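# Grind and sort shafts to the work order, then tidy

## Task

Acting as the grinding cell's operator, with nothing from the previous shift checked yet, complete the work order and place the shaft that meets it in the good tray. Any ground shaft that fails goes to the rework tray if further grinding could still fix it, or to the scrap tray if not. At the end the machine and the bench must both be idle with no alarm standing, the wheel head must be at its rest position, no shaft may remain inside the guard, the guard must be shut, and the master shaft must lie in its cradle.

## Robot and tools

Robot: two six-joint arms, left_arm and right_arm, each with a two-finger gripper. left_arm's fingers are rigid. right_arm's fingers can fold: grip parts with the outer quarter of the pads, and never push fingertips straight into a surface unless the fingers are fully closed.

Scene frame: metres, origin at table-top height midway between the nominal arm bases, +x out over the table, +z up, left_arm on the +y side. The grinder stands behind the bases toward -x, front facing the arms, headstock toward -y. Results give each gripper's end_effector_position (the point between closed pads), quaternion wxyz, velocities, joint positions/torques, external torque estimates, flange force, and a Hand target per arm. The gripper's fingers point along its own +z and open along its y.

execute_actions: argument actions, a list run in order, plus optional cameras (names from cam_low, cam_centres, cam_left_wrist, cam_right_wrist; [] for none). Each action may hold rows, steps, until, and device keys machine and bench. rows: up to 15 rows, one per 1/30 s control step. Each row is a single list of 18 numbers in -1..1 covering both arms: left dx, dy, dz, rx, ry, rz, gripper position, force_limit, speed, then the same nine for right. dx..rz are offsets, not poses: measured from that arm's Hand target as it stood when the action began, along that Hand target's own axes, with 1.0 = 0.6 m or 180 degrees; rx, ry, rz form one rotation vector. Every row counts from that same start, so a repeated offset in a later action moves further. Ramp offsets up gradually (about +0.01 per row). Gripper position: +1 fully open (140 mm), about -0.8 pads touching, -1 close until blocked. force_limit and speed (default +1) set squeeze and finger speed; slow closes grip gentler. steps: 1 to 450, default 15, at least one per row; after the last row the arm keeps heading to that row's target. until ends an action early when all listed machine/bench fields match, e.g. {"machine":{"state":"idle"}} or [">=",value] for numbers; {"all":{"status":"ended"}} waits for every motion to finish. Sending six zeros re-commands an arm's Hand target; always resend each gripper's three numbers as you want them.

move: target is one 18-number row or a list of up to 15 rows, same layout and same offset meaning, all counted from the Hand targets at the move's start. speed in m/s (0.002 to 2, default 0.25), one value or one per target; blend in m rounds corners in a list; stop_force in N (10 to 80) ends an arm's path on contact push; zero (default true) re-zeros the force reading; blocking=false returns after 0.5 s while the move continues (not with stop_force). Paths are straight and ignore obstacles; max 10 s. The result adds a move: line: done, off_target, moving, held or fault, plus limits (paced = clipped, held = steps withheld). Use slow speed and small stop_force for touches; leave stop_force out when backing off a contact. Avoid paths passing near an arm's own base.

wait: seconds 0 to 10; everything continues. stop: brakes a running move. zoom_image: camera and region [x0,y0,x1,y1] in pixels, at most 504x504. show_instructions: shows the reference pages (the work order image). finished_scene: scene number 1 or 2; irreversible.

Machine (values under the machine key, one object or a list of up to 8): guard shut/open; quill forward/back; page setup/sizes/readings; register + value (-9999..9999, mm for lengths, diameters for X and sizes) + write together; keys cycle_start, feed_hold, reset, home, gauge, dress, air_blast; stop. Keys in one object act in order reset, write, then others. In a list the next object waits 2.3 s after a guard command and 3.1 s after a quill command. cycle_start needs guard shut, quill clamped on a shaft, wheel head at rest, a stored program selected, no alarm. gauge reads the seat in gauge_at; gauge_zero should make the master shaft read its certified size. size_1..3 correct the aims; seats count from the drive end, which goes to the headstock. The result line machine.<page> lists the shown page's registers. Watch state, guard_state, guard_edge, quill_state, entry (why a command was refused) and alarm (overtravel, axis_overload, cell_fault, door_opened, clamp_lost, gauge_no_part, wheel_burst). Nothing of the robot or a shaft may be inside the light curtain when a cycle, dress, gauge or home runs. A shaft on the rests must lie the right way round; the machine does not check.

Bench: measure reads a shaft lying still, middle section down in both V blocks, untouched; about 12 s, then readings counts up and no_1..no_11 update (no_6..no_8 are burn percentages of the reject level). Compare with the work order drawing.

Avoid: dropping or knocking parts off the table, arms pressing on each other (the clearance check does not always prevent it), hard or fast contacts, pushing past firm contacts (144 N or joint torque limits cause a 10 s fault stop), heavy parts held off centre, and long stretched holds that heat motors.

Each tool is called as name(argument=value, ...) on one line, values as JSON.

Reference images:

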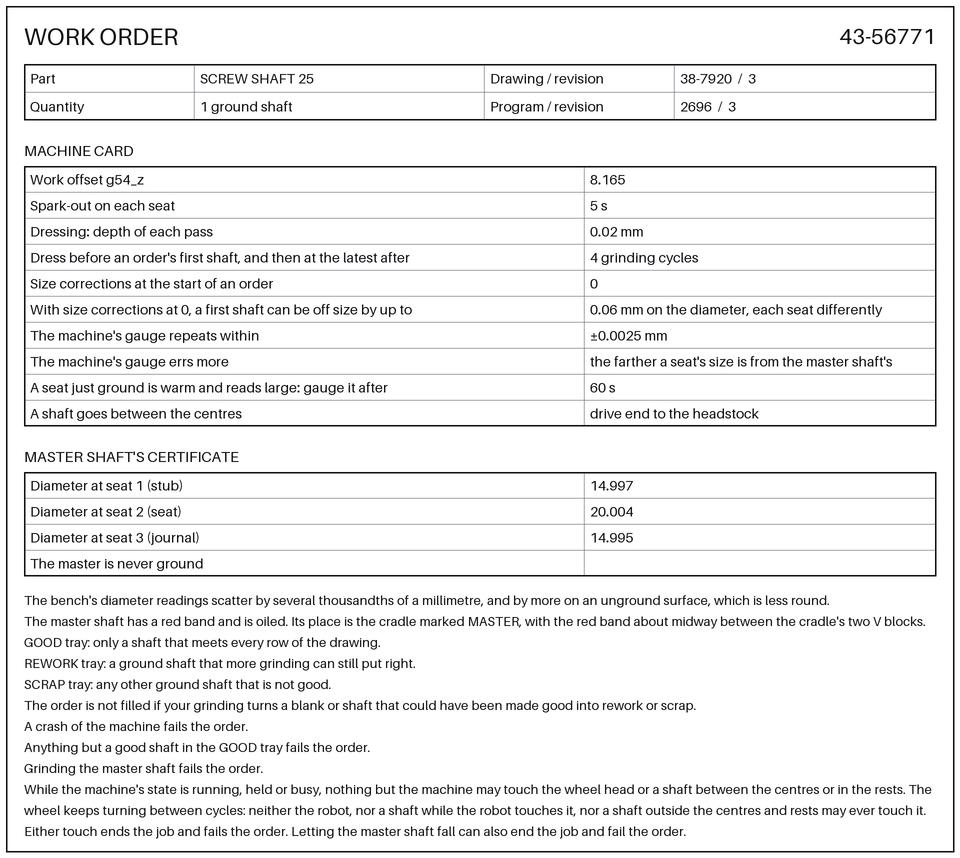

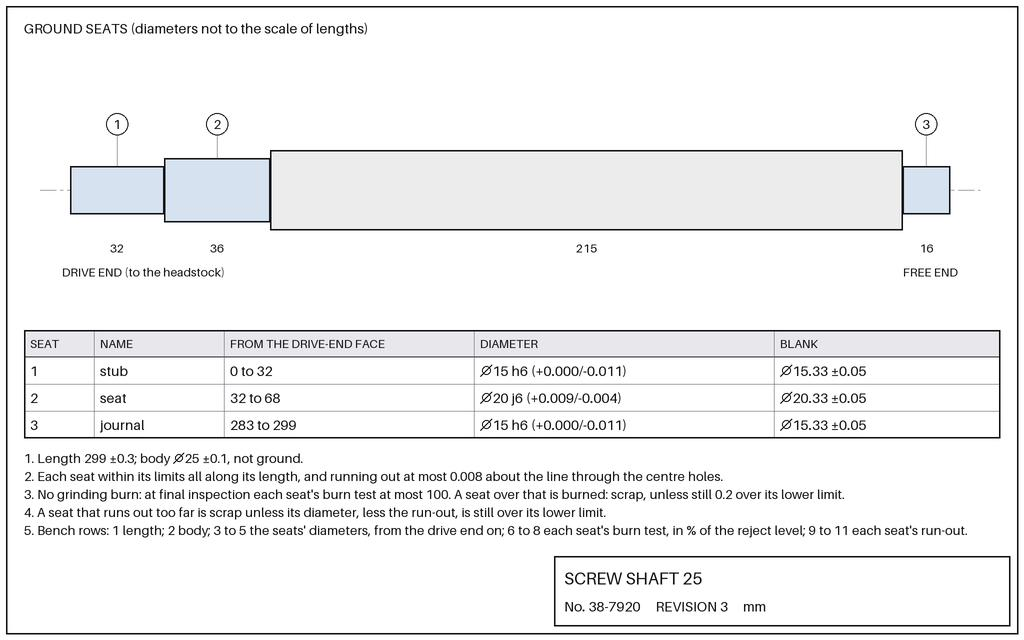

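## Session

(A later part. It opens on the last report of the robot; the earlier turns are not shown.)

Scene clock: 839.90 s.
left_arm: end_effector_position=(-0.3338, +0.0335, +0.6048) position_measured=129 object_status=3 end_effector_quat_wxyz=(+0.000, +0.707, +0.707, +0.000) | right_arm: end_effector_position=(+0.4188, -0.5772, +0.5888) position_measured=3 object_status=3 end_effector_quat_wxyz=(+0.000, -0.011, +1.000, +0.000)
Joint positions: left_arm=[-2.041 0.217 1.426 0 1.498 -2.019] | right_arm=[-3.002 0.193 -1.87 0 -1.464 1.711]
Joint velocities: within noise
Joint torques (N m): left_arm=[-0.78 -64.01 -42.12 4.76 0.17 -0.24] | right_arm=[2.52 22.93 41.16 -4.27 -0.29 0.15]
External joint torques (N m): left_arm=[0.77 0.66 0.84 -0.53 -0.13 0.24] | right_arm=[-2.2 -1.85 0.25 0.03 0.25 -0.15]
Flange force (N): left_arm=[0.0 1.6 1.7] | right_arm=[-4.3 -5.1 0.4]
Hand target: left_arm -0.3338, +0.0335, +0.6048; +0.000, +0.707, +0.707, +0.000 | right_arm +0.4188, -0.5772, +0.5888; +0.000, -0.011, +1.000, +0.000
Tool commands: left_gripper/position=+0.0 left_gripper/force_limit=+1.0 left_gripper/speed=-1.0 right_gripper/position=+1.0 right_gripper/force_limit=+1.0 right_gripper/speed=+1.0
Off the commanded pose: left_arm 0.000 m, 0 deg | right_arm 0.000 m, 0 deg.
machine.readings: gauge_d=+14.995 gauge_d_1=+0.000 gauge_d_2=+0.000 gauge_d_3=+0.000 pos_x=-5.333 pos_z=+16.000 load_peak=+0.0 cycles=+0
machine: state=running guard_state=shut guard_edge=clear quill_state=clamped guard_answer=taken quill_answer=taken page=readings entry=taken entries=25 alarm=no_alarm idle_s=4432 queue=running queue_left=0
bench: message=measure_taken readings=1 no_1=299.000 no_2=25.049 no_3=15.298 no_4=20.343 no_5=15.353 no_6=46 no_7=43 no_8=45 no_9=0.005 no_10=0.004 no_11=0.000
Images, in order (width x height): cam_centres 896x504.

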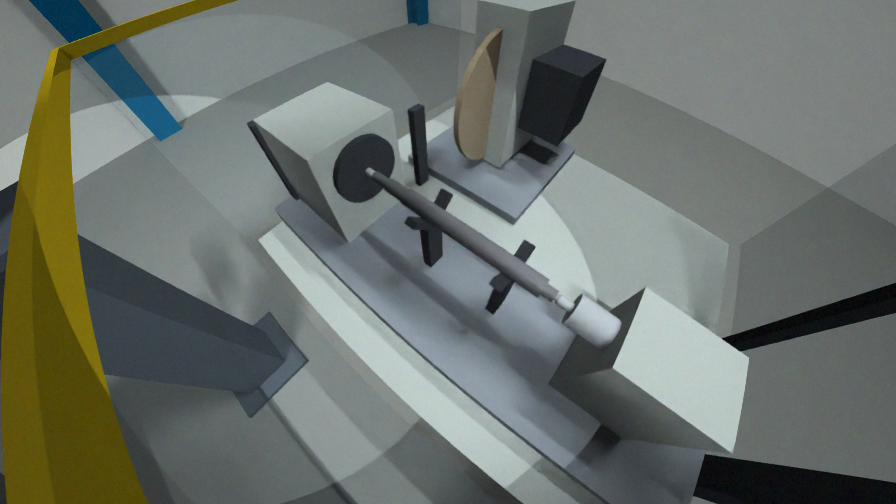

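execute_actions(actions=[{"steps": 450, "until": {"machine": {"state": ["!=", "running"]}}}], cameras=["cam_centres"])

Scene clock: 858.10 s.
left_arm: end_effector_position=(-0.3338, +0.0335, +0.6048) position_measured=129 object_status=3 end_effector_quat_wxyz=(+0.000, +0.707, +0.707, +0.000) | right_arm: end_effector_position=(+0.4188, -0.5772, +0.5888) position_measured=3 object_status=3 end_effector_quat_wxyz=(+0.000, -0.011, +1.000, +0.000)
Joint positions: left_arm=[-2.041 0.217 1.426 0 1.498 -2.019] | right_arm=[-3.002 0.193 -1.87 0 -1.464 1.711]
Joint velocities: within noise
Joint torques (N m): left_arm=[-0.9 -63.81 -42.25 4.92 0.23 -0.15] | right_arm=[2.9 22.96 41.06 -4.31 -0.26 0.18]
External joint torques (N m): left_arm=[0.97 0.73 1.06 -0.71 -0.2 0.15] | right_arm=[-2.89 -1.37 0.41 0.06 0.22 -0.18]
Flange force (N): left_arm=[0.2 1.9 2.2] | right_arm=[-3.9 -6.8 0.0]
Hand target: left_arm -0.3338, +0.0335, +0.6048; +0.000, +0.707, +0.707, +0.000 | right_arm +0.4188, -0.5772, +0.5888; +0.000, -0.011, +1.000, +0.000
Tool commands: left_gripper/position=+0.0 left_gripper/force_limit=+1.0 left_gripper/speed=-1.0 right_gripper/position=+1.0 right_gripper/force_limit=+1.0 right_gripper/speed=+1.0
Off the commanded pose: left_arm 0.000 m, 0 deg | right_arm 0.000 m, 0 deg.
machine.readings: gauge_d=+14.995 gauge_d_1=+0.000 gauge_d_2=+0.000 gauge_d_3=+0.000 pos_x=-356.934 pos_z=+16.000 load_peak=+0.0 cycles=+0
machine: state=running guard_state=shut guard_edge=clear quill_state=clamped guard_answer=taken quill_answer=taken page=readings entry=taken entries=25 alarm=no_alarm idle_s=4450 queue=running queue_left=0
bench: message=measure_taken readings=1 no_1=299.000 no_2=25.049 no_3=15.298 no_4=20.343 no_5=15.353 no_6=46 no_7=43 no_8=45 no_9=0.005 no_10=0.004 no_11=0.000
Images, in order (width x height): cam_centres 896x504.

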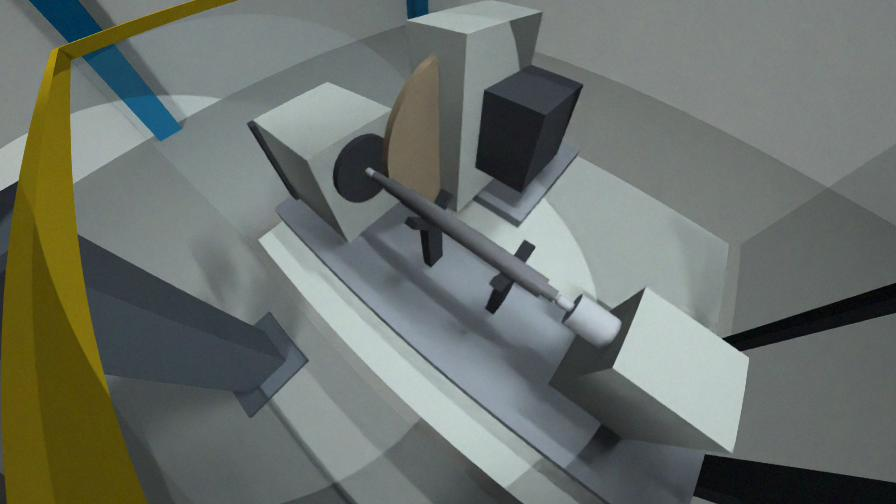

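execute_actions(actions=[{"steps": 450, "until": {"machine": {"state": ["!=", "running"]}}}, {"steps": 450, "until": {"machine": {"state": ["!=", "running"]}}}], cameras=["cam_centres"])

Scene clock: 890.73 s.
left_arm: end_effector_position=(-0.3338, +0.0335, +0.6048) position_measured=129 object_status=3 end_effector_quat_wxyz=(+0.000, +0.707, +0.707, +0.000) | right_arm: end_effector_position=(+0.4188, -0.5772, +0.5888) position_measured=3 object_status=3 end_effector_quat_wxyz=(+0.000, -0.011, +1.000, +0.000)
Joint positions: left_arm=[-2.041 0.217 1.426 0 1.498 -2.019] | right_arm=[-3.002 0.193 -1.87 0 -1.464 1.711]
Joint velocities: within noise
Joint torques (N m): left_arm=[-1.14 -63.06 -42.25 4.85 0.2 -0.12] | right_arm=[2.36 22.85 41.04 -4.28 -0.28 0.17]
External joint torques (N m): left_arm=[1.13 -0.26 1.02 -0.63 -0.15 0.12] | right_arm=[-2.23 -1.03 0.53 0.03 0.23 -0.17]
External joint torques at the end of the 1st action: left_arm=[0.78 0.04 0.8 -0.57 -0.25 0.19] | right_arm=[-2.2 -1.07 0.21 0.12 0.2 -0.17]
Flange force (N): left_arm=[1.6 2.6 1.9] | right_arm=[-3.3 -5.3 -0.3]
Flange force at the end of the 1st action (N): left_arm=[0.9 1.9 1.8] | right_arm=[-2.9 -5.2 0.2]
Hand target: left_arm -0.3338, +0.0335, +0.6048; +0.000, +0.707, +0.707, +0.000 | right_arm +0.4188, -0.5772, +0.5888; +0.000, -0.011, +1.000, +0.000
Tool commands: left_gripper/position=+0.0 left_gripper/force_limit=+1.0 left_gripper/speed=-1.0 right_gripper/position=+1.0 right_gripper/force_limit=+1.0 right_gripper/speed=+1.0
Off the commanded pose: left_arm 0.000 m, 0 deg | right_arm 0.000 m, 0 deg.
machine.readings: gauge_d=+14.995 gauge_d_1=+0.000 gauge_d_2=+0.000 gauge_d_3=+0.000 pos_x=-357.148 pos_z=+16.000 load_peak=+7.0 cycles=+0
machine: state=running guard_state=shut guard_edge=clear quill_state=clamped guard_answer=taken quill_answer=taken page=readings entry=taken entries=25 alarm=no_alarm idle_s=4482 queue=running queue_left=0
bench: message=measure_taken readings=1 no_1=299.000 no_2=25.049 no_3=15.298 no_4=20.343 no_5=15.353 no_6=46 no_7=43 no_8=45 no_9=0.005 no_10=0.004 no_11=0.000
Images, in order (width x height): cam_centres 896x504.

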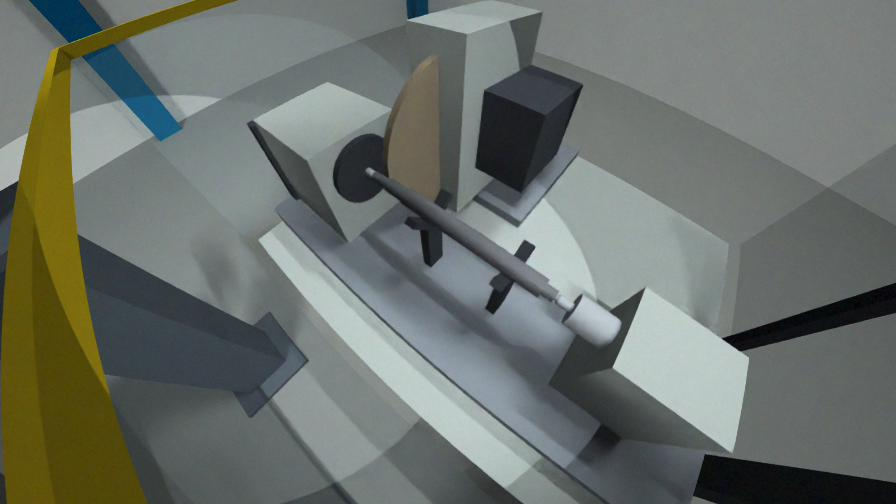

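execute_actions(actions=[{"steps": 450, "until": {"machine": {"state": ["!=", "running"]}}}, {"steps": 450, "until": {"machine": {"state": ["!=", "running"]}}}, {"steps": 450, "until": {"machine": {"state": ["!=", "running"]}}}, {"steps": 450, "until": {"machine": {"state": ["!=", "running"]}}}], cameras=["cam_centres"])

Scene clock: 953.87 s.
left_arm: end_effector_position=(-0.3338, +0.0335, +0.6048) position_measured=129 object_status=3 end_effector_quat_wxyz=(+0.000, +0.707, +0.707, +0.000) | right_arm: end_effector_position=(+0.4188, -0.5772, +0.5888) position_measured=3 object_status=3 end_effector_quat_wxyz=(+0.000, -0.011, +1.000, +0.000)
Joint positions: left_arm=[-2.041 0.217 1.426 0 1.498 -2.019] | right_arm=[-3.002 0.193 -1.87 0 -1.464 1.711]
Joint velocities: within noise
Joint torques (N m): left_arm=[-1.43 -64.12 -42.15 4.84 0.23 -0.16] | right_arm=[2.18 22.76 41.16 -4.3 -0.25 0.14]
External joint torques (N m): left_arm=[1.35 0.51 0.77 -0.61 -0.18 0.16] | right_arm=[-2.06 -0.98 0.35 0.05 0.2 -0.14]
External joint torques at the end of the 1st action: left_arm=[1.2 1.35 1.31 -0.65 -0.18 0.18] | right_arm=[-2.4 -1.41 0.47 0.08 0.25 -0.18]
External joint torques at the end of the 2nd action: left_arm=[1.15 -0.17 0.97 -0.61 -0.09 0.08] | right_arm=[-2.31 -0.97 0.57 0.05 0.25 -0.17]
External joint torques at the end of the 3rd action: left_arm=[1.15 -0.52 0.62 -0.59 -0.1 0.16] | right_arm=[-2.75 -1.17 0.19 0.07 0.27 -0.18]
Flange force (N): left_arm=[-0.2 2.3 1.7] | right_arm=[-2.9 -4.8 0.0]
Flange force at the end of the 1st action (N): left_arm=[-0.4 2.0 2.6] | right_arm=[-3.9 -5.7 -0.1]
Flange force at the end of the 2nd action (N): left_arm=[1.3 2.5 1.7] | right_arm=[-3.3 -5.5 -0.3]
Flange force at the end of the 3rd action (N): left_arm=[1.1 2.5 1.1] | right_arm=[-3.2 -6.5 0.4]
Hand target: left_arm -0.3338, +0.0335, +0.6048; +0.000, +0.707, +0.707, +0.000 | right_arm +0.4188, -0.5772, +0.5888; +0.000, -0.011, +1.000, +0.000
Tool commands: left_gripper/position=+0.0 left_gripper/force_limit=+1.0 left_gripper/speed=-1.0 right_gripper/position=+1.0 right_gripper/force_limit=+1.0 right_gripper/speed=+1.0
Off the commanded pose: left_arm 0.000 m, 0 deg | right_arm 0.000 m, 0 deg.
machine.readings: gauge_d=+14.995 gauge_d_1=+0.000 gauge_d_2=+0.000 gauge_d_3=+0.000 pos_x=-352.119 pos_z=+50.000 load_peak=+11.3 cycles=+0
machine: state=running guard_state=shut guard_edge=clear quill_state=clamped guard_answer=taken quill_answer=taken page=readings entry=taken entries=25 alarm=no_alarm idle_s=4544 queue=running queue_left=0
bench: message=measure_taken readings=1 no_1=299.000 no_2=25.049 no_3=15.298 no_4=20.343 no_5=15.353 no_6=46 no_7=43 no_8=45 no_9=0.005 no_10=0.004 no_11=0.000
Images, in order (width x height): cam_centres 896x504.

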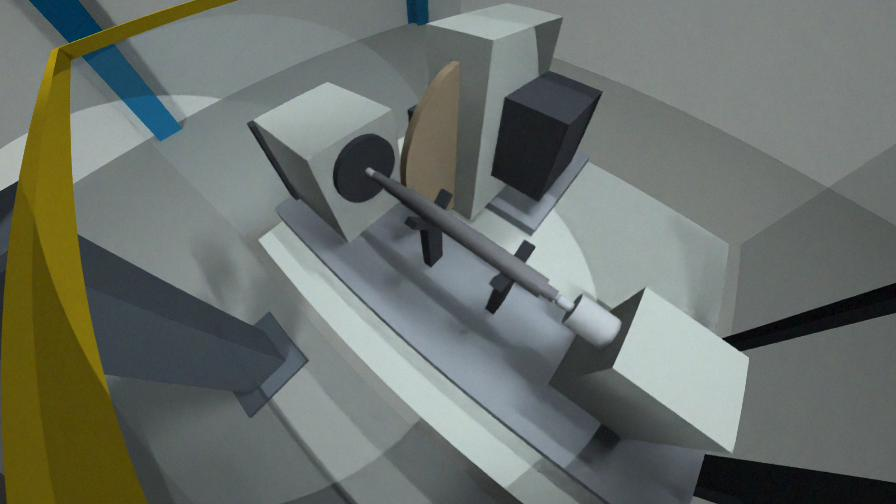

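execute_actions(actions=[{"steps": 450, "until": {"machine": {"state": ["!=", "running"]}}}, {"steps": 450, "until": {"machine": {"state": ["!=", "running"]}}}, {"steps": 450, "until": {"machine": {"state": ["!=", "running"]}}}, {"steps": 450, "until": {"machine": {"state": ["!=", "running"]}}}, {"steps": 450, "until": {"machine": {"state": ["!=", "running"]}}}, {"steps": 450, "until": {"machine": {"state": ["!=", "running"]}}}, {"steps": 450, "until": {"machine": {"state": ["!=", "running"]}}}, {"steps": 450, "until": {"machine": {"state": ["!=", "running"]}}}, {"steps": 450, "until": {"machine": {"state": ["!=", "running"]}}}], cameras=[])

Scene clock: 1017.77 s.
left_arm: end_effector_position=(-0.3338, +0.0335, +0.6048) position_measured=129 object_status=3 end_effector_quat_wxyz=(+0.000, +0.707, +0.707, +0.000) | right_arm: end_effector_position=(+0.4188, -0.5772, +0.5888) position_measured=3 object_status=3 end_effector_quat_wxyz=(+0.000, -0.011, +1.000, +0.000)
Joint positions: left_arm=[-2.041 0.217 1.426 0 1.498 -2.019] | right_arm=[-3.002 0.193 -1.87 0 -1.464 1.711]
Joint velocities: within noise
Joint torques (N m): left_arm=[-1.07 -63.25 -42.04 4.81 0.2 -0.19] | right_arm=[2.31 22.58 41.04 -4.31 -0.31 0.17]
External joint torques (N m): left_arm=[1.01 -0.29 0.68 -0.58 -0.16 0.19] | right_arm=[-2.2 -1.13 0.32 0.08 0.26 -0.17]
External joint torques at the end of the 1st action: left_arm=[0.73 0.73 0.73 -0.62 -0.09 0.13] | right_arm=[-2.79 -1.02 0.57 0.04 0.22 -0.22]
External joint torques at the end of the 2nd action: left_arm=[1.34 -0.83 0.57 -0.58 -0.06 0.17] | right_arm=[-2.38 -1.54 0.19 0.07 0.21 -0.21]
External joint torques at the end of the 3rd action: left_arm=[0.84 -0.13 0.99 -0.57 -0.1 0.2] | right_arm=[-2.6 -1.13 0.49 0.07 0.23 -0.17]
Flange force (N): left_arm=[1.0 2.3 1.4] | right_arm=[-3.2 -5.2 0.2]
Flange force at the end of the 1st action (N): left_arm=[-0.2 1.2 1.4] | right_arm=[-3.5 -6.7 -0.4]
Flange force at the end of the 2nd action (N): left_arm=[1.4 3.0 0.9] | right_arm=[-3.7 -5.7 0.3]
Flange force at the end of the 3rd action (N): left_arm=[1.4 2.2 1.8] | right_arm=[-3.5 -6.1 -0.2]
Hand target: left_arm -0.3338, +0.0335, +0.6048; +0.000, +0.707, +0.707, +0.000 | right_arm +0.4188, -0.5772, +0.5888; +0.000, -0.011, +1.000, +0.000
Tool commands: left_gripper/position=+0.0 left_gripper/force_limit=+1.0 left_gripper/speed=-1.0 right_gripper/position=+1.0 right_gripper/force_limit=+1.0 right_gripper/speed=+1.0
Off the commanded pose: left_arm 0.000 m, 0 deg | right_arm 0.000 m, 0 deg.
machine.readings: gauge_d=+14.995 gauge_d_1=+0.000 gauge_d_2=+0.000 gauge_d_3=+0.000 pos_x=-357.023 pos_z=+291.000 load_peak=+11.3 cycles=+0
machine: state=running guard_state=shut guard_edge=clear quill_state=clamped guard_answer=taken quill_answer=taken page=readings entry=taken entries=25 alarm=no_alarm idle_s=4608 queue=running queue_left=0
bench: message=measure_taken readings=1 no_1=299.000 no_2=25.049 no_3=15.298 no_4=20.343 no_5=15.353 no_6=46 no_7=43 no_8=45 no_9=0.005 no_10=0.004 no_11=0.000
not seen at rest: the call's real time ran out, and the robot may still be moving.
No camera images: "cameras" was empty.

execute_actions(actions=[{"steps": 450, "until": {"machine": {"state": ["!=", "running"]}}}, {"steps": 450, "until": {"machine": {"state": ["!=", "running"]}}}], cameras=[])

Scene clock: 1051.97 s.
left_arm: end_effector_position=(-0.3338, +0.0335, +0.6048) position_measured=129 object_status=3 end_effector_quat_wxyz=(+0.000, +0.707, +0.707, +0.000) | right_arm: end_effector_position=(+0.4188, -0.5772, +0.5888) position_measured=3 object_status=3 end_effector_quat_wxyz=(+0.000, -0.011, +1.000, +0.000)
Joint positions: left_arm=[-2.041 0.217 1.426 0 1.498 -2.019] | right_arm=[-3.002 0.193 -1.87 0 -1.464 1.711]
Joint velocities: within noise
Joint torques (N m): left_arm=[-1.37 -64.03 -42.03 4.84 0.2 -0.21] | right_arm=[2.81 22.78 41.11 -4.29 -0.3 0.22]
External joint torques (N m): left_arm=[1.41 0.4 0.63 -0.61 -0.17 0.21] | right_arm=[-2.79 -1.07 0.38 0.03 0.25 -0.22]
External joint torques at the end of the 1st action: left_arm=[0.98 0.04 0.53 -0.63 -0.12 0.17] | right_arm=[-2.23 -1.36 0.43 0.09 0.24 -0.17]
Flange force (N): left_arm=[-0.4 2.4 1.4] | right_arm=[-3.3 -6.7 0.0]
Flange force at the end of the 1st action (N): left_arm=[0.3 1.9 1.1] | right_arm=[-3.7 -5.3 0.0]
Hand target: left_arm -0.3338, +0.0335, +0.6048; +0.000, +0.707, +0.707, +0.000 | right_arm +0.4188, -0.5772, +0.5888; +0.000, -0.011, +1.000, +0.000
Tool commands: left_gripper/position=+0.0 left_gripper/force_limit=+1.0 left_gripper/speed=-1.0 right_gripper/position=+1.0 right_gripper/force_limit=+1.0 right_gripper/speed=+1.0
Off the commanded pose: left_arm 0.000 m, 0 deg | right_arm 0.000 m, 0 deg.
machine.readings: gauge_d=+14.995 gauge_d_1=+0.000 gauge_d_2=+0.000 gauge_d_3=+0.000 pos_x=-357.169 pos_z=+291.000 load_peak=+11.3 cycles=+0
machine: state=running guard_state=shut guard_edge=clear quill_state=clamped guard_answer=taken quill_answer=taken page=readings entry=taken entries=25 alarm=no_alarm idle_s=4641 queue=running queue_left=0
bench: message=measure_taken readings=1 no_1=299.000 no_2=25.049 no_3=15.298 no_4=20.343 no_5=15.353 no_6=46 no_7=43 no_8=45 no_9=0.005 no_10=0.004 no_11=0.000
No camera images: "cameras" was empty.

execute_actions(actions=[{"steps": 450, "until": {"machine": {"state": ["!=", "running"]}}}, {"steps": 450, "until": {"machine": {"state": ["!=", "running"]}}}], cameras=[])

Scene clock: 1068.70 s.
left_arm: end_effector_position=(-0.3338, +0.0335, +0.6048) position_measured=129 object_status=3 end_effector_quat_wxyz=(+0.000, +0.707, +0.707, +0.000) | right_arm: end_effector_position=(+0.4188, -0.5772, +0.5888) position_measured=3 object_status=3 end_effector_quat_wxyz=(+0.000, -0.011, +1.000, +0.000)
Joint positions: left_arm=[-2.041 0.217 1.426 0 1.498 -2.019] | right_arm=[-3.002 0.193 -1.87 0 -1.464 1.711]
Joint velocities: within noise
Joint torques (N m): left_arm=[-1.03 -64.35 -42.26 4.87 0.12 -0.2] | right_arm=[2.55 22.81 41.07 -4.27 -0.25 0.2]
External joint torques (N m): left_arm=[1.01 0.84 0.98 -0.65 -0.07 0.2] | right_arm=[-2.3 -1.56 0.25 0.04 0.2 -0.2]
External joint torques at the end of the 1st action: left_arm=[1 0.94 1.07 -0.65 -0.18 0.17] | right_arm=[-2.83 -0.28 0.46 0.06 0.21 -0.17]
Flange force (N): left_arm=[-0.2 1.8 1.8] | right_arm=[-3.8 -5.5 0.2]
Flange force at the end of the 1st action (N): left_arm=[-0.1 1.8 2.2] | right_arm=[-2.1 -6.7 -0.3]
Hand target: left_arm -0.3338, +0.0335, +0.6048; +0.000, +0.707, +0.707, +0.000 | right_arm +0.4188, -0.5772, +0.5888; +0.000, -0.011, +1.000, +0.000
Tool commands: left_gripper/position=+0.0 left_gripper/force_limit=+1.0 left_gripper/speed=-1.0 right_gripper/position=+1.0 right_gripper/force_limit=+1.0 right_gripper/speed=+1.0
Off the commanded pose: left_arm 0.000 m, 0 deg | right_arm 0.000 m, 0 deg.
machine.readings: gauge_d=+14.995 gauge_d_1=+0.000 gauge_d_2=+0.000 gauge_d_3=+0.000 pos_x=+0.000 pos_z=+0.000 load_peak=+11.3 cycles=+1
machine: state=done guard_state=shut guard_edge=clear quill_state=clamped guard_answer=taken quill_answer=taken page=readings entry=taken entries=25 alarm=no_alarm idle_s=0 queue=done queue_left=0
bench: message=measure_taken readings=1 no_1=299.000 no_2=25.049 no_3=15.298 no_4=20.343 no_5=15.353 no_6=46 no_7=43 no_8=45 no_9=0.005 no_10=0.004 no_11=0.000
No camera images: "cameras" was empty.

execute_actions(actions=[{"steps": 450, "until": {"machine": {"idle_s": [">=", 66]}}}, {"steps": 450, "until": {"machine": {"idle_s": [">=", 66]}}}, {"steps": 450, "until": {"machine": {"idle_s": [">=", 66]}}}, {"steps": 450, "until": {"machine": {"idle_s": [">=", 66]}}}, {"machine": [{"register": "gauge_at", "value": 1, "write": true, "gauge": true}, {"register": "gauge_at", "value": 2, "write": true, "gauge": true}, {"register": "gauge_at", "value": 3, "write": true, "gauge": true}], "steps": 450, "until": {"machine": {"queue": "done"}}}], cameras=[])

Scene clock: 1123.83 s.
left_arm: end_effector_position=(-0.3338, +0.0335, +0.6048) position_measured=129 object_status=3 end_effector_quat_wxyz=(+0.000, +0.707, +0.707, +0.000) | right_arm: end_effector_position=(+0.4188, -0.5772, +0.5888) position_measured=3 object_status=3 end_effector_quat_wxyz=(+0.000, -0.011, +1.000, +0.000)
Joint positions: left_arm=[-2.041 0.217 1.426 0 1.498 -2.019] | right_arm=[-3.002 0.193 -1.87 0 -1.464 1.711]
Joint velocities: within noise
Joint torques (N m): left_arm=[-0.93 -63.69 -42.04 4.85 0.18 -0.13] | right_arm=[2.35 22.6 41.22 -4.34 -0.28 0.2]
External joint torques (N m): left_arm=[1.01 -0.39 0.56 -0.61 -0.13 0.13] | right_arm=[-2.13 -1.02 0.16 0.11 0.22 -0.2]
External joint torques at the end of the 1st action: left_arm=[1.27 0.53 0.88 -0.58 -0.12 0.2] | right_arm=[-2.64 -0.7 0.55 0.06 0.22 -0.2]
External joint torques at the end of the 2nd action: left_arm=[0.84 -0.51 0.56 -0.62 -0.17 0.16] | right_arm=[-2.57 -0.98 0.35 0.03 0.19 -0.2]
External joint torques at the end of the 3rd action: left_arm=[1.67 0.14 1.11 -0.57 -0.12 0.13] | right_arm=[-2.92 -1.61 0.04 0.09 0.22 -0.18]
Flange force (N): left_arm=[1.0 2.2 1.1] | right_arm=[-2.8 -5.2 0.3]
Flange force at the end of the 1st action (N): left_arm=[0.0 2.3 1.7] | right_arm=[-2.9 -6.3 -0.4]
Flange force at the end of the 2nd action (N): left_arm=[1.2 2.1 1.2] | right_arm=[-3.1 -6.2 -0.1]
Flange force at the end of the 3rd action (N): left_arm=[0.8 3.1 2.1] | right_arm=[-3.8 -6.8 0.6]
Hand target: left_arm -0.3338, +0.0335, +0.6048; +0.000, +0.707, +0.707, +0.000 | right_arm +0.4188, -0.5772, +0.5888; +0.000, -0.011, +1.000, +0.000
Tool commands: left_gripper/position=+0.0 left_gripper/force_limit=+1.0 left_gripper/speed=-1.0 right_gripper/position=+1.0 right_gripper/force_limit=+1.0 right_gripper/speed=+1.0
Off the commanded pose: left_arm 0.000 m, 0 deg | right_arm 0.000 m, 0 deg.
machine.readings: gauge_d=+14.995 gauge_d_1=+0.000 gauge_d_2=+0.000 gauge_d_3=+0.000 pos_x=+0.000 pos_z=+0.000 load_peak=+11.3 cycles=+1
machine: state=done guard_state=shut guard_edge=clear quill_state=clamped guard_answer=taken quill_answer=taken page=readings entry=taken entries=25 alarm=no_alarm idle_s=55 queue=done queue_left=0
bench: message=measure_taken readings=1 no_1=299.000 no_2=25.049 no_3=15.298 no_4=20.343 no_5=15.353 no_6=46 no_7=43 no_8=45 no_9=0.005 no_10=0.004 no_11=0.000
not seen at rest: the call's real time ran out, and the robot may still be moving.
No camera images: "cameras" was empty.

execute_actions(actions=[{"steps": 300, "until": {"machine": {"idle_s": [">=", 63]}}}, {"machine": [{"register": "gauge_at", "value": 1, "write": true, "gauge": true}, {"register": "gauge_at", "value": 2, "write": true, "gauge": true}, {"register": "gauge_at", "value": 3, "write": true, "gauge": true}], "steps": 450, "until": {"machine": {"queue": "done"}}}], cameras=[])

Scene clock: 1143.87 s.
left_arm: end_effector_position=(-0.3338, +0.0335, +0.6048) position_measured=129 object_status=3 end_effector_quat_wxyz=(+0.000, +0.707, +0.707, +0.000) | right_arm: end_effector_position=(+0.4188, -0.5772, +0.5888) position_measured=3 object_status=3 end_effector_quat_wxyz=(+0.000, -0.011, +1.000, +0.000)
Joint positions: left_arm=[-2.041 0.217 1.426 0 1.498 -2.019] | right_arm=[-3.002 0.193 -1.87 0 -1.464 1.711]
Joint velocities: within noise
Joint torques (N m): left_arm=[-0.75 -63.56 -42.1 4.89 0.21 -0.22] | right_arm=[2.4 22.95 41.01 -4.31 -0.23 0.15]
External joint torques (N m): left_arm=[0.76 0.23 0.82 -0.67 -0.18 0.22] | right_arm=[-2.37 -1.38 0.45 0.06 0.18 -0.15]
External joint torques at the end of the 1st action: left_arm=[1.41 -0.11 0.94 -0.6 -0.18 0.17] | right_arm=[-2.44 -1.11 0.07 0.09 0.23 -0.22]
Flange force (N): left_arm=[0.6 1.8 1.7] | right_arm=[-3.8 -5.5 -0.2]
Flange force at the end of the 1st action (N): left_arm=[1.0 2.9 1.9] | right_arm=[-2.9 -5.9 0.5]
Hand target: left_arm -0.3338, +0.0335, +0.6048; +0.000, +0.707, +0.707, +0.000 | right_arm +0.4188, -0.5772, +0.5888; +0.000, -0.011, +1.000, +0.000
Tool commands: left_gripper/position=+0.0 left_gripper/force_limit=+1.0 left_gripper/speed=-1.0 right_gripper/position=+1.0 right_gripper/force_limit=+1.0 right_gripper/speed=+1.0
Off the commanded pose: left_arm 0.000 m, 0 deg | right_arm 0.000 m, 0 deg.
machine.readings: gauge_d=+15.079 gauge_d_1=+15.067 gauge_d_2=+20.077 gauge_d_3=+15.079 pos_x=+0.000 pos_z=+0.000 load_peak=+11.3 cycles=+1
machine: state=done guard_state=shut guard_edge=clear quill_state=clamped guard_answer=taken quill_answer=taken page=readings entry=taken entries=31 alarm=no_alarm idle_s=75 queue=done queue_left=0
bench: message=measure_taken readings=1 no_1=299.000 no_2=25.049 no_3=15.298 no_4=20.343 no_5=15.353 no_6=46 no_7=43 no_8=45 no_9=0.005 no_10=0.004 no_11=0.000
No camera images: "cameras" was empty.

execute_actions(actions=[{"machine": [{"register": "size_1", "value": 0.0275, "write": true}, {"register": "size_2", "value": 0.0255, "write": true}, {"register": "size_3", "value": 0.0155, "write": true, "page": "sizes"}], "steps": 60, "until": {"machine": {"queue": "done"}}}], cameras=[])

execute_actions(actions=[{"machine": {"cycle_start": true, "page": "readings"}, "steps": 30}, {"steps": 450, "until": {"machine": {"state": ["!=", "running"]}}}, {"steps": 450, "until": {"machine": {"state": ["!=", "running"]}}}], cameras=[])

Scene clock: 1157.70 s.
left_arm: end_effector_position=(-0.3338, +0.0335, +0.6048) position_measured=129 object_status=3 end_effector_quat_wxyz=(+0.000, +0.707, +0.707, +0.000) | right_arm: end_effector_position=(+0.4188, -0.5772, +0.5888) position_measured=3 object_status=3 end_effector_quat_wxyz=(+0.000, -0.011, +1.000, +0.000)
Joint positions: left_arm=[-2.041 0.217 1.426 0 1.498 -2.019] | right_arm=[-3.002 0.193 -1.87 0 -1.464 1.711]
Joint velocities: within noise
Joint torques (N m): left_arm=[-1.17 -63.67 -42.07 4.9 0.19 -0.14] | right_arm=[2.46 22.81 41.08 -4.3 -0.23 0.2]
External joint torques (N m): left_arm=[1.19 -0.01 0.73 -0.68 -0.15 0.14] | right_arm=[-2.47 -0.77 0.4 0.05 0.17 -0.2]
Flange force (N): left_arm=[0.6 2.3 1.5] | right_arm=[-2.7 -5.9 -0.2]
Hand target: left_arm -0.3338, +0.0335, +0.6048; +0.000, +0.707, +0.707, +0.000 | right_arm +0.4188, -0.5772, +0.5888; +0.000, -0.011, +1.000, +0.000
Tool commands: left_gripper/position=+0.0 left_gripper/force_limit=+1.0 left_gripper/speed=-1.0 right_gripper/position=+1.0 right_gripper/force_limit=+1.0 right_gripper/speed=+1.0
Off the commanded pose: left_arm 0.000 m, 0 deg | right_arm 0.000 m, 0 deg.
machine.sizes: size_1=+0.028 size_2=+0.025 size_3=+0.015 aim_1=+14.995 aim_2=+20.003 aim_3=+14.995
machine: state=done guard_state=shut guard_edge=clear quill_state=clamped guard_answer=taken quill_answer=taken page=sizes entry=taken entries=34 alarm=no_alarm idle_s=88 queue=done queue_left=0
bench: message=measure_taken readings=1 no_1=299.000 no_2=25.049 no_3=15.298 no_4=20.343 no_5=15.353 no_6=46 no_7=43 no_8=45 no_9=0.005 no_10=0.004 no_11=0.000
No camera images: "cameras" was empty.

Scene clock: 1188.90 s.
left_arm: end_effector_position=(-0.3338, +0.0335, +0.6048) position_measured=129 object_status=3 end_effector_quat_wxyz=(+0.000, +0.707, +0.707, +0.000) | right_arm: end_effector_position=(+0.4188, -0.5772, +0.5888) position_measured=3 object_status=3 end_effector_quat_wxyz=(+0.000, -0.011, +1.000, +0.000)
Joint positions: left_arm=[-2.041 0.217 1.426 0 1.498 -2.019] | right_arm=[-3.002 0.193 -1.87 0 -1.464 1.711]
Joint velocities: within noise
Joint torques (N m): left_arm=[-1.67 -63.67 -42.21 4.86 0.15 -0.13] | right_arm=[2.34 23.07 41.04 -4.33 -0.27 0.16]
External joint torques (N m): left_arm=[1.83 -0.55 0.71 -0.62 -0.1 0.13] | right_arm=[-2.17 -1.6 0.46 0.09 0.23 -0.16]
External joint torques at the end of the 1st action: left_arm=[1.21 0.68 1.07 -0.54 -0.22 0.2] | right_arm=[-2.78 -1.54 0.31 0.05 0.24 -0.22]
External joint torques at the end of the 2nd action: left_arm=[0.69 0.01 0.72 -0.63 -0.15 0.16] | right_arm=[-2.59 -0.88 0.58 0.02 0.21 -0.16]
Flange force (N): left_arm=[1.0 3.5 1.3] | right_arm=[-4.1 -5.1 -0.1]
Flange force at the end of the 1st action (N): left_arm=[0.2 2.3 2.2] | right_arm=[-4.0 -6.6 0.2]
Flange force at the end of the 2nd action (N): left_arm=[0.9 1.7 1.5] | right_arm=[-3.2 -6.1 -0.4]
Hand target: left_arm -0.3338, +0.0335, +0.6048; +0.000, +0.707, +0.707, +0.000 | right_arm +0.4188, -0.5772, +0.5888; +0.000, -0.011, +1.000, +0.000
Tool commands: left_gripper/position=+0.0 left_gripper/force_limit=+1.0 left_gripper/speed=-1.0 right_gripper/position=+1.0 right_gripper/force_limit=+1.0 right_gripper/speed=+1.0
Off the commanded pose: left_arm 0.000 m, 0 deg | right_arm 0.000 m, 0 deg.
machine.readings: gauge_d=+15.079 gauge_d_1=+0.000 gauge_d_2=+0.000 gauge_d_3=+0.000 pos_x=-357.062 pos_z=+16.000 load_peak=+0.0 cycles=+1
machine: state=running guard_state=shut guard_edge=clear quill_state=clamped guard_answer=taken quill_answer=taken page=readings entry=taken entries=35 alarm=no_alarm idle_s=119 queue=running queue_left=0
bench: message=measure_taken readings=1 no_1=299.000 no_2=25.049 no_3=15.298 no_4=20.343 no_5=15.353 no_6=46 no_7=43 no_8=45 no_9=0.005 no_10=0.004 no_11=0.000
No camera images: "cameras" was empty.

execute_actions(actions=[{"steps": 450, "until": {"machine": {"state": ["!=", "running"]}}}, {"steps": 450, "until": {"machine": {"state": ["!=", "running"]}}}, {"steps": 450, "until": {"machine": {"state": ["!=", "running"]}}}], cameras=[])

Scene clock: 1243.47 s.
left_arm: end_effector_position=(-0.3338, +0.0335, +0.6048) position_measured=129 object_status=3 end_effector_quat_wxyz=(+0.000, +0.707, +0.707, +0.000) | right_arm: end_effector_position=(+0.4188, -0.5772, +0.5888) position_measured=3 object_status=3 end_effector_quat_wxyz=(+0.000, -0.011, +1.000, +0.000)
Joint positions: left_arm=[-2.041 0.217 1.426 0 1.498 -2.019] | right_arm=[-3.002 0.193 -1.87 0 -1.464 1.711]
Joint velocities: within noise
Joint torques (N m): left_arm=[-0.64 -63.74 -42.06 4.87 0.18 -0.13] | right_arm=[2.6 22.86 41.15 -4.3 -0.28 0.2]
External joint torques (N m): left_arm=[0.71 -0.04 0.65 -0.63 -0.13 0.13] | right_arm=[-2.4 -1 0.36 0.06 0.22 -0.2]
External joint torques at the end of the 1st action: left_arm=[1.31 -0.29 0.97 -0.53 -0.14 0.23] | right_arm=[-2.39 -1.01 0.55 0.02 0.2 -0.19]
External joint torques at the end of the 2nd action: left_arm=[0.75 -0.57 0.75 -0.65 -0.09 0.17] | right_arm=[-2.29 -0.97 0.44 0.05 0.25 -0.17]
Flange force (N): left_arm=[0.8 1.6 1.3] | right_arm=[-3.1 -5.8 0.0]
Flange force at the end of the 1st action (N): left_arm=[1.3 3.0 1.8] | right_arm=[-3.3 -5.7 -0.4]
Flange force at the end of the 2nd action (N): left_arm=[1.7 2.2 1.3] | right_arm=[-3.1 -5.4 -0.1]
Hand target: left_arm -0.3338, +0.0335, +0.6048; +0.000, +0.707, +0.707, +0.000 | right_arm +0.4188, -0.5772, +0.5888; +0.000, -0.011, +1.000, +0.000
Tool commands: left_gripper/position=+0.0 left_gripper/force_limit=+1.0 left_gripper/speed=-1.0 right_gripper/position=+1.0 right_gripper/force_limit=+1.0 right_gripper/speed=+1.0
Off the commanded pose: left_arm 0.000 m, 0 deg | right_arm 0.000 m, 0 deg.
machine.readings: gauge_d=+15.079 gauge_d_1=+0.000 gauge_d_2=+0.000 gauge_d_3=+0.000 pos_x=-351.811 pos_z=+50.000 load_peak=+1.7 cycles=+1
machine: state=running guard_state=shut guard_edge=clear quill_state=clamped guard_answer=taken quill_answer=taken page=readings entry=taken entries=35 alarm=no_alarm idle_s=173 queue=running queue_left=0
bench: message=measure_taken readings=1 no_1=299.000 no_2=25.049 no_3=15.298 no_4=20.343 no_5=15.353 no_6=46 no_7=43 no_8=45 no_9=0.005 no_10=0.004 no_11=0.000
No camera images: "cameras" was empty.

execute_actions(actions=[{"steps": 450, "until": {"machine": {"state": ["!=", "running"]}}}, {"steps": 450, "until": {"machine": {"state": ["!=", "running"]}}}, {"steps": 450, "until": {"machine": {"state": ["!=", "running"]}}}], cameras=[])

execute_actions(actions=[{"steps": 450, "until": {"machine": {"state": ["!=", "running"]}}}, {"steps": 450, "until": {"machine": {"state": ["!=", "running"]}}}, {"steps": 450, "until": {"machine": {"state": ["!=", "running"]}}}], cameras=[])

Scene clock: 1292.43 s.
left_arm: end_effector_position=(-0.3338, +0.0335, +0.6048) position_measured=129 object_status=3 end_effector_quat_wxyz=(+0.000, +0.707, +0.707, +0.000) | right_arm: end_effector_position=(+0.4188, -0.5772, +0.5888) position_measured=3 object_status=3 end_effector_quat_wxyz=(+0.000, -0.011, +1.000, +0.000)
Joint positions: left_arm=[-2.041 0.217 1.426 0 1.498 -2.019] | right_arm=[-3.002 0.193 -1.87 0 -1.464 1.711]
Joint velocities: within noise
Joint torques (N m): left_arm=[-1.4 -63.89 -42.27 4.78 0.19 -0.19] | right_arm=[2.61 22.78 41.15 -4.3 -0.25 0.21]
External joint torques (N m): left_arm=[1.35 0.51 1 -0.57 -0.15 0.19] | right_arm=[-2.61 -1.16 0.34 0.04 0.2 -0.21]
External joint torques at the end of the 1st action: left_arm=[0.98 0.19 0.55 -0.65 -0.2 0.18] | right_arm=[-2.02 -1.69 0.19 0.08 0.23 -0.21]
External joint torques at the end of the 2nd action: left_arm=[0.82 0.05 0.69 -0.57 -0.06 0.13] | right_arm=[-2.74 -1.06 0.45 0.04 0.19 -0.18]
Flange force (N): left_arm=[0.2 2.5 2.0] | right_arm=[-3.4 -6.2 0.0]
Flange force at the end of the 1st action (N): left_arm=[0.1 1.8 1.3] | right_arm=[-3.9 -4.9 0.4]
Flange force at the end of the 2nd action (N): left_arm=[0.6 1.8 1.3] | right_arm=[-3.4 -6.5 -0.2]
Hand target: left_arm -0.3338, +0.0335, +0.6048; +0.000, +0.707, +0.707, +0.000 | right_arm +0.4188, -0.5772, +0.5888; +0.000, -0.011, +1.000, +0.000
Tool commands: left_gripper/position=+0.0 left_gripper/force_limit=+1.0 left_gripper/speed=-1.0 right_gripper/position=+1.0 right_gripper/force_limit=+1.0 right_gripper/speed=+1.0
Off the commanded pose: left_arm 0.000 m, 0 deg | right_arm 0.000 m, 0 deg.
machine.readings: gauge_d=+15.079 gauge_d_1=+0.000 gauge_d_2=+0.000 gauge_d_3=+0.000 pos_x=-352.193 pos_z=+50.000 load_peak=+2.6 cycles=+1
machine: state=running guard_state=shut guard_edge=clear quill_state=clamped guard_answer=taken quill_answer=taken page=readings entry=taken entries=35 alarm=no_alarm idle_s=222 queue=running queue_left=0
bench: message=measure_taken readings=1 no_1=299.000 no_2=25.049 no_3=15.298 no_4=20.343 no_5=15.353 no_6=46 no_7=43 no_8=45 no_9=0.005 no_10=0.004 no_11=0.000
No camera images: "cameras" was empty.

Scene clock: 1337.63 s.
left_arm: end_effector_position=(-0.3338, +0.0335, +0.6048) position_measured=129 object_status=3 end_effector_quat_wxyz=(+0.000, +0.707, +0.707, +0.000) | right_arm: end_effector_position=(+0.4188, -0.5772, +0.5888) position_measured=3 object_status=3 end_effector_quat_wxyz=(+0.000, -0.011, +1.000, +0.000)
Joint positions: left_arm=[-2.041 0.217 1.426 0 1.498 -2.019] | right_arm=[-3.002 0.193 -1.87 0 -1.464 1.711]
Joint velocities: within noise
Joint torques (N m): left_arm=[-1.24 -63.52 -42.3 4.88 0.21 -0.15] | right_arm=[2.57 22.83 41.17 -4.33 -0.29 0.19]
External joint torques (N m): left_arm=[1.3 -0.26 0.9 -0.65 -0.17 0.15] | right_arm=[-2.47 -1.21 0.2 0.09 0.24 -0.19]
External joint torques at the end of the 1st action: left_arm=[1.14 0.16 1.02 -0.6 -0.17 0.14] | right_arm=[-2.52 -0.35 0.47 0.03 0.22 -0.16]
External joint torques at the end of the 2nd action: left_arm=[1.75 0.2 1.08 -0.6 -0.17 0.11] | right_arm=[-2.47 -1.57 0.12 0.05 0.24 -0.2]
Flange force (N): left_arm=[1.2 2.8 1.8] | right_arm=[-3.2 -5.9 0.3]
Flange force at the end of the 1st action (N): left_arm=[0.9 2.4 2.0] | right_arm=[-2.1 -6.0 -0.3]
Flange force at the end of the 2nd action (N): left_arm=[0.6 3.2 2.1] | right_arm=[-3.7 -5.9 0.5]
Hand target: left_arm -0.3338, +0.0335, +0.6048; +0.000, +0.707, +0.707, +0.000 | right_arm +0.4188, -0.5772, +0.5888; +0.000, -0.011, +1.000, +0.000
Tool commands: left_gripper/position=+0.0 left_gripper/force_limit=+1.0 left_gripper/speed=-1.0 right_gripper/position=+1.0 right_gripper/force_limit=+1.0 right_gripper/speed=+1.0
Off the commanded pose: left_arm 0.000 m, 0 deg | right_arm 0.000 m, 0 deg.
machine.readings: gauge_d=+15.079 gauge_d_1=+0.000 gauge_d_2=+0.000 gauge_d_3=+0.000 pos_x=-356.935 pos_z=+291.000 load_peak=+2.6 cycles=+1
machine: state=running guard_state=shut guard_edge=clear quill_state=clamped guard_answer=taken quill_answer=taken page=readings entry=taken entries=35 alarm=no_alarm idle_s=267 queue=running queue_left=0
bench: message=measure_taken readings=1 no_1=299.000 no_2=25.049 no_3=15.298 no_4=20.343 no_5=15.353 no_6=46 no_7=43 no_8=45 no_9=0.005 no_10=0.004 no_11=0.000
No camera images: "cameras" was empty.

execute_actions(actions=[{"steps": 450, "until": {"machine": {"state": ["!=", "running"]}}}, {"steps": 450, "until": {"machine": {"state": ["!=", "running"]}}}, {"steps": 450, "until": {"machine": {"state": ["!=", "running"]}}}], cameras=[])

execute_actions(actions=[{"steps": 450, "until": {"machine": {"state": ["!=", "running"]}}}, {"steps": 450, "until": {"machine": {"state": ["!=", "running"]}}}], cameras=[])

Scene clock: 1386.13 s.
left_arm: end_effector_position=(-0.3338, +0.0335, +0.6048) position_measured=129 object_status=3 end_effector_quat_wxyz=(+0.000, +0.707, +0.707, +0.000) | right_arm: end_effector_position=(+0.4188, -0.5772, +0.5888) position_measured=3 object_status=3 end_effector_quat_wxyz=(+0.000, -0.011, +1.000, +0.000)
Joint positions: left_arm=[-2.041 0.217 1.426 0 1.498 -2.019] | right_arm=[-3.002 0.193 -1.87 0 -1.464 1.711]
Joint velocities: within noise
Joint torques (N m): left_arm=[-1.17 -63.79 -42.01 4.85 0.14 -0.17] | right_arm=[2.56 22.61 41.1 -4.3 -0.28 0.19]
External joint torques (N m): left_arm=[1.23 0.42 0.69 -0.62 -0.11 0.17] | right_arm=[-2.47 -1 0.43 0.04 0.24 -0.19]
External joint torques at the end of the 1st action: left_arm=[0.87 0.96 0.8 -0.6 -0.09 0.1] | right_arm=[-2.63 -0.74 0.54 0.04 0.26 -0.18]
External joint torques at the end of the 2nd action: left_arm=[1.48 0.28 0.73 -0.61 -0.19 0.22] | right_arm=[-2.41 -1.47 0.27 0.06 0.21 -0.22]
Flange force (N): left_arm=[-0.2 2.1 1.4] | right_arm=[-3.2 -5.9 -0.1]
Flange force at the end of the 1st action (N): left_arm=[-0.5 1.3 1.6] | right_arm=[-2.9 -6.2 -0.3]
Flange force at the end of the 2nd action (N): left_arm=[-0.1 2.6 1.6] | right_arm=[-3.8 -5.8 0.2]
Hand target: left_arm -0.3338, +0.0335, +0.6048; +0.000, +0.707, +0.707, +0.000 | right_arm +0.4188, -0.5772, +0.5888; +0.000, -0.011, +1.000, +0.000
Tool commands: left_gripper/position=+0.0 left_gripper/force_limit=+1.0 left_gripper/speed=-1.0 right_gripper/position=+1.0 right_gripper/force_limit=+1.0 right_gripper/speed=+1.0
Off the commanded pose: left_arm 0.000 m, 0 deg | right_arm 0.000 m, 0 deg.
machine.readings: gauge_d=+15.079 gauge_d_1=+0.000 gauge_d_2=+0.000 gauge_d_3=+0.000 pos_x=-357.231 pos_z=+291.000 load_peak=+2.6 cycles=+1
machine: state=running guard_state=shut guard_edge=clear quill_state=clamped guard_answer=taken quill_answer=taken page=readings entry=taken entries=35 alarm=no_alarm idle_s=315 queue=running queue_left=0
bench: message=measure_taken readings=1 no_1=299.000 no_2=25.049 no_3=15.298 no_4=20.343 no_5=15.353 no_6=46 no_7=43 no_8=45 no_9=0.005 no_10=0.004 no_11=0.000
No camera images: "cameras" was empty.

Scene clock: 1403.90 s.
left_arm: end_effector_position=(-0.3338, +0.0335, +0.6048) position_measured=129 object_status=3 end_effector_quat_wxyz=(+0.000, +0.707, +0.707, +0.000) | right_arm: end_effector_position=(+0.4188, -0.5772, +0.5888) position_measured=3 object_status=3 end_effector_quat_wxyz=(+0.000, -0.011, +1.000, +0.000)
Joint positions: left_arm=[-2.041 0.217 1.426 0 1.498 -2.019] | right_arm=[-3.002 0.193 -1.87 0 -1.464 1.711]
Joint velocities: within noise
Joint torques (N m): left_arm=[-1.72 -63.46 -41.97 4.88 0.18 -0.13] | right_arm=[2.49 22.77 41.17 -4.32 -0.27 0.2]
External joint torques (N m): left_arm=[1.82 -0.67 0.56 -0.65 -0.12 0.13] | right_arm=[-2.43 -0.95 0.33 0.07 0.22 -0.2]
External joint torques at the end of the 1st action: left_arm=[0.89 0.55 0.76 -0.68 -0.17 0.21] | right_arm=[-2.66 -1.26 0.43 0.06 0.23 -0.22]
Flange force (N): left_arm=[0.9 3.4 1.1] | right_arm=[-3.0 -5.8 0.0]
Flange force at the end of the 1st action (N): left_arm=[0.0 1.7 1.6] | right_arm=[-3.7 -6.4 -0.1]
Hand target: left_arm -0.3338, +0.0335, +0.6048; +0.000, +0.707, +0.707, +0.000 | right_arm +0.4188, -0.5772, +0.5888; +0.000, -0.011, +1.000, +0.000
Tool commands: left_gripper/position=+0.0 left_gripper/force_limit=+1.0 left_gripper/speed=-1.0 right_gripper/position=+1.0 right_gripper/force_limit=+1.0 right_gripper/speed=+1.0
Off the commanded pose: left_arm 0.000 m, 0 deg | right_arm 0.000 m, 0 deg.
machine.readings: gauge_d=+15.079 gauge_d_1=+0.000 gauge_d_2=+0.000 gauge_d_3=+0.000 pos_x=+0.000 pos_z=+0.000 load_peak=+2.6 cycles=+2
machine: state=done guard_state=shut guard_edge=clear quill_state=clamped guard_answer=taken quill_answer=taken page=readings entry=taken entries=35 alarm=no_alarm idle_s=0 queue=done queue_left=0
bench: message=measure_taken readings=1 no_1=299.000 no_2=25.049 no_3=15.298 no_4=20.343 no_5=15.353 no_6=46 no_7=43 no_8=45 no_9=0.005 no_10=0.004 no_11=0.000
No camera images: "cameras" was empty.

execute_actions(actions=[{"steps": 450, "until": {"machine": {"idle_s": [">=", 65]}}}, {"steps": 450, "until": {"machine": {"idle_s": [">=", 65]}}}, {"steps": 450, "until": {"machine": {"idle_s": [">=", 65]}}}], cameras=[])

execute_actions(actions=[{"steps": 450, "until": {"machine": {"idle_s": [">=", 65]}}}, {"steps": 450, "until": {"machine": {"idle_s": [">=", 65]}}}, {"machine": [{"register": "gauge_at", "value": 1, "write": true, "gauge": true}, {"register": "gauge_at", "value": 2, "write": true, "gauge": true}, {"register": "gauge_at", "value": 3, "write": true, "gauge": true}], "steps": 450, "until": {"machine": {"queue": "done"}}}], cameras=[])

Scene clock: 1454.80 s.
left_arm: end_effector_position=(-0.3338, +0.0335, +0.6048) position_measured=129 object_status=3 end_effector_quat_wxyz=(+0.000, +0.707, +0.707, +0.000) | right_arm: end_effector_position=(+0.4188, -0.5772, +0.5888) position_measured=3 object_status=3 end_effector_quat_wxyz=(+0.000, -0.011, +1.000, +0.000)
Joint positions: left_arm=[-2.041 0.217 1.426 0 1.498 -2.019] | right_arm=[-3.002 0.193 -1.87 0 -1.464 1.711]
Joint velocities: within noise
Joint torques (N m): left_arm=[-0.98 -63.48 -42.02 4.85 0.26 -0.2] | right_arm=[2.49 22.37 41.06 -4.29 -0.23 0.17]
External joint torques (N m): left_arm=[1.05 -0.15 0.68 -0.63 -0.22 0.2] | right_arm=[-2.36 -1.01 0.19 0.07 0.18 -0.17]
External joint torques at the end of the 1st action: left_arm=[1.12 0.14 0.48 -0.6 -0.05 0.11] | right_arm=[-2.22 -1.17 0.23 0.08 0.25 -0.18]
External joint torques at the end of the 2nd action: left_arm=[0.73 -1.23 0.47 -0.56 -0.21 0.11] | right_arm=[-2.69 -1.29 0.35 0.06 0.26 -0.15]
Flange force (N): left_arm=[0.8 2.3 1.5] | right_arm=[-2.8 -5.6 0.2]
Flange force at the end of the 1st action (N): left_arm=[-0.1 1.9 0.9] | right_arm=[-3.1 -5.3 0.3]
Flange force at the end of the 2nd action (N): left_arm=[2.3 2.3 1.0] | right_arm=[-3.6 -6.3 0.1]
Hand target: left_arm -0.3338, +0.0335, +0.6048; +0.000, +0.707, +0.707, +0.000 | right_arm +0.4188, -0.5772, +0.5888; +0.000, -0.011, +1.000, +0.000
Tool commands: left_gripper/position=+0.0 left_gripper/force_limit=+1.0 left_gripper/speed=-1.0 right_gripper/position=+1.0 right_gripper/force_limit=+1.0 right_gripper/speed=+1.0
Off the commanded pose: left_arm 0.000 m, 0 deg | right_arm 0.000 m, 0 deg.
machine.readings: gauge_d=+15.079 gauge_d_1=+0.000 gauge_d_2=+0.000 gauge_d_3=+0.000 pos_x=+0.000 pos_z=+0.000 load_peak=+2.6 cycles=+2
machine: state=done guard_state=shut guard_edge=clear quill_state=clamped guard_answer=taken quill_answer=taken page=readings entry=taken entries=35 alarm=no_alarm idle_s=51 queue=done queue_left=0
bench: message=measure_taken readings=1 no_1=299.000 no_2=25.049 no_3=15.298 no_4=20.343 no_5=15.353 no_6=46 no_7=43 no_8=45 no_9=0.005 no_10=0.004 no_11=0.000
No camera images: "cameras" was empty.

Scene clock: 1481.17 s.
left_arm: end_effector_position=(-0.3338, +0.0335, +0.6048) position_measured=129 object_status=3 end_effector_quat_wxyz=(+0.000, +0.707, +0.707, +0.000) | right_arm: end_effector_position=(+0.4188, -0.5772, +0.5888) position_measured=3 object_status=3 end_effector_quat_wxyz=(+0.000, -0.011, +1.000, +0.000)
Joint positions: left_arm=[-2.041 0.217 1.426 0 1.498 -2.019] | right_arm=[-3.002 0.193 -1.87 0 -1.464 1.711]
Joint velocities: within noise
Joint torques (N m): left_arm=[-1.27 -64.35 -42.23 4.81 0.13 -0.19] | right_arm=[2.55 22.7 41.1 -4.28 -0.31 0.18]
External joint torques (N m): left_arm=[1.35 0.66 0.85 -0.58 -0.08 0.19] | right_arm=[-2.56 -0.57 0.5 0.01 0.25 -0.18]
External joint torques at the end of the 1st action: left_arm=[1.01 -0.79 0.71 -0.51 -0.17 0.17] | right_arm=[-2.53 -1.02 0.39 0.03 0.21 -0.17]
External joint torques at the end of the 2nd action: left_arm=[0.82 -0.07 0.65 -0.57 -0.17 0.16] | right_arm=[-2.3 -1.76 0.41 0.07 0.22 -0.18]
Flange force (N): left_arm=[-0.4 2.3 1.6] | right_arm=[-2.6 -6.1 -0.3]
Flange force at the end of the 1st action (N): left_arm=[1.8 2.6 1.4] | right_arm=[-3.2 -6.0 -0.1]
Flange force at the end of the 2nd action (N): left_arm=[0.8 1.9 1.4] | right_arm=[-4.4 -5.4 0.0]
Hand target: left_arm -0.3338, +0.0335, +0.6048; +0.000, +0.707, +0.707, +0.000 | right_arm +0.4188, -0.5772, +0.5888; +0.000, -0.011, +1.000, +0.000
Tool commands: left_gripper/position=+0.0 left_gripper/force_limit=+1.0 left_gripper/speed=-1.0 right_gripper/position=+1.0 right_gripper/force_limit=+1.0 right_gripper/speed=+1.0
Off the commanded pose: left_arm 0.000 m, 0 deg | right_arm 0.000 m, 0 deg.
machine.readings: gauge_d=+15.014 gauge_d_1=+15.019 gauge_d_2=+20.024 gauge_d_3=+15.014 pos_x=+0.000 pos_z=+0.000 load_peak=+2.6 cycles=+2
machine: state=done guard_state=shut guard_edge=clear quill_state=clamped guard_answer=taken quill_answer=taken page=readings entry=taken entries=41 alarm=no_alarm idle_s=77 queue=done queue_left=0
bench: message=measure_taken readings=1 no_1=299.000 no_2=25.049 no_3=15.298 no_4=20.343 no_5=15.353 no_6=46 no_7=43 no_8=45 no_9=0.005 no_10=0.004 no_11=0.000
No camera images: "cameras" was empty.


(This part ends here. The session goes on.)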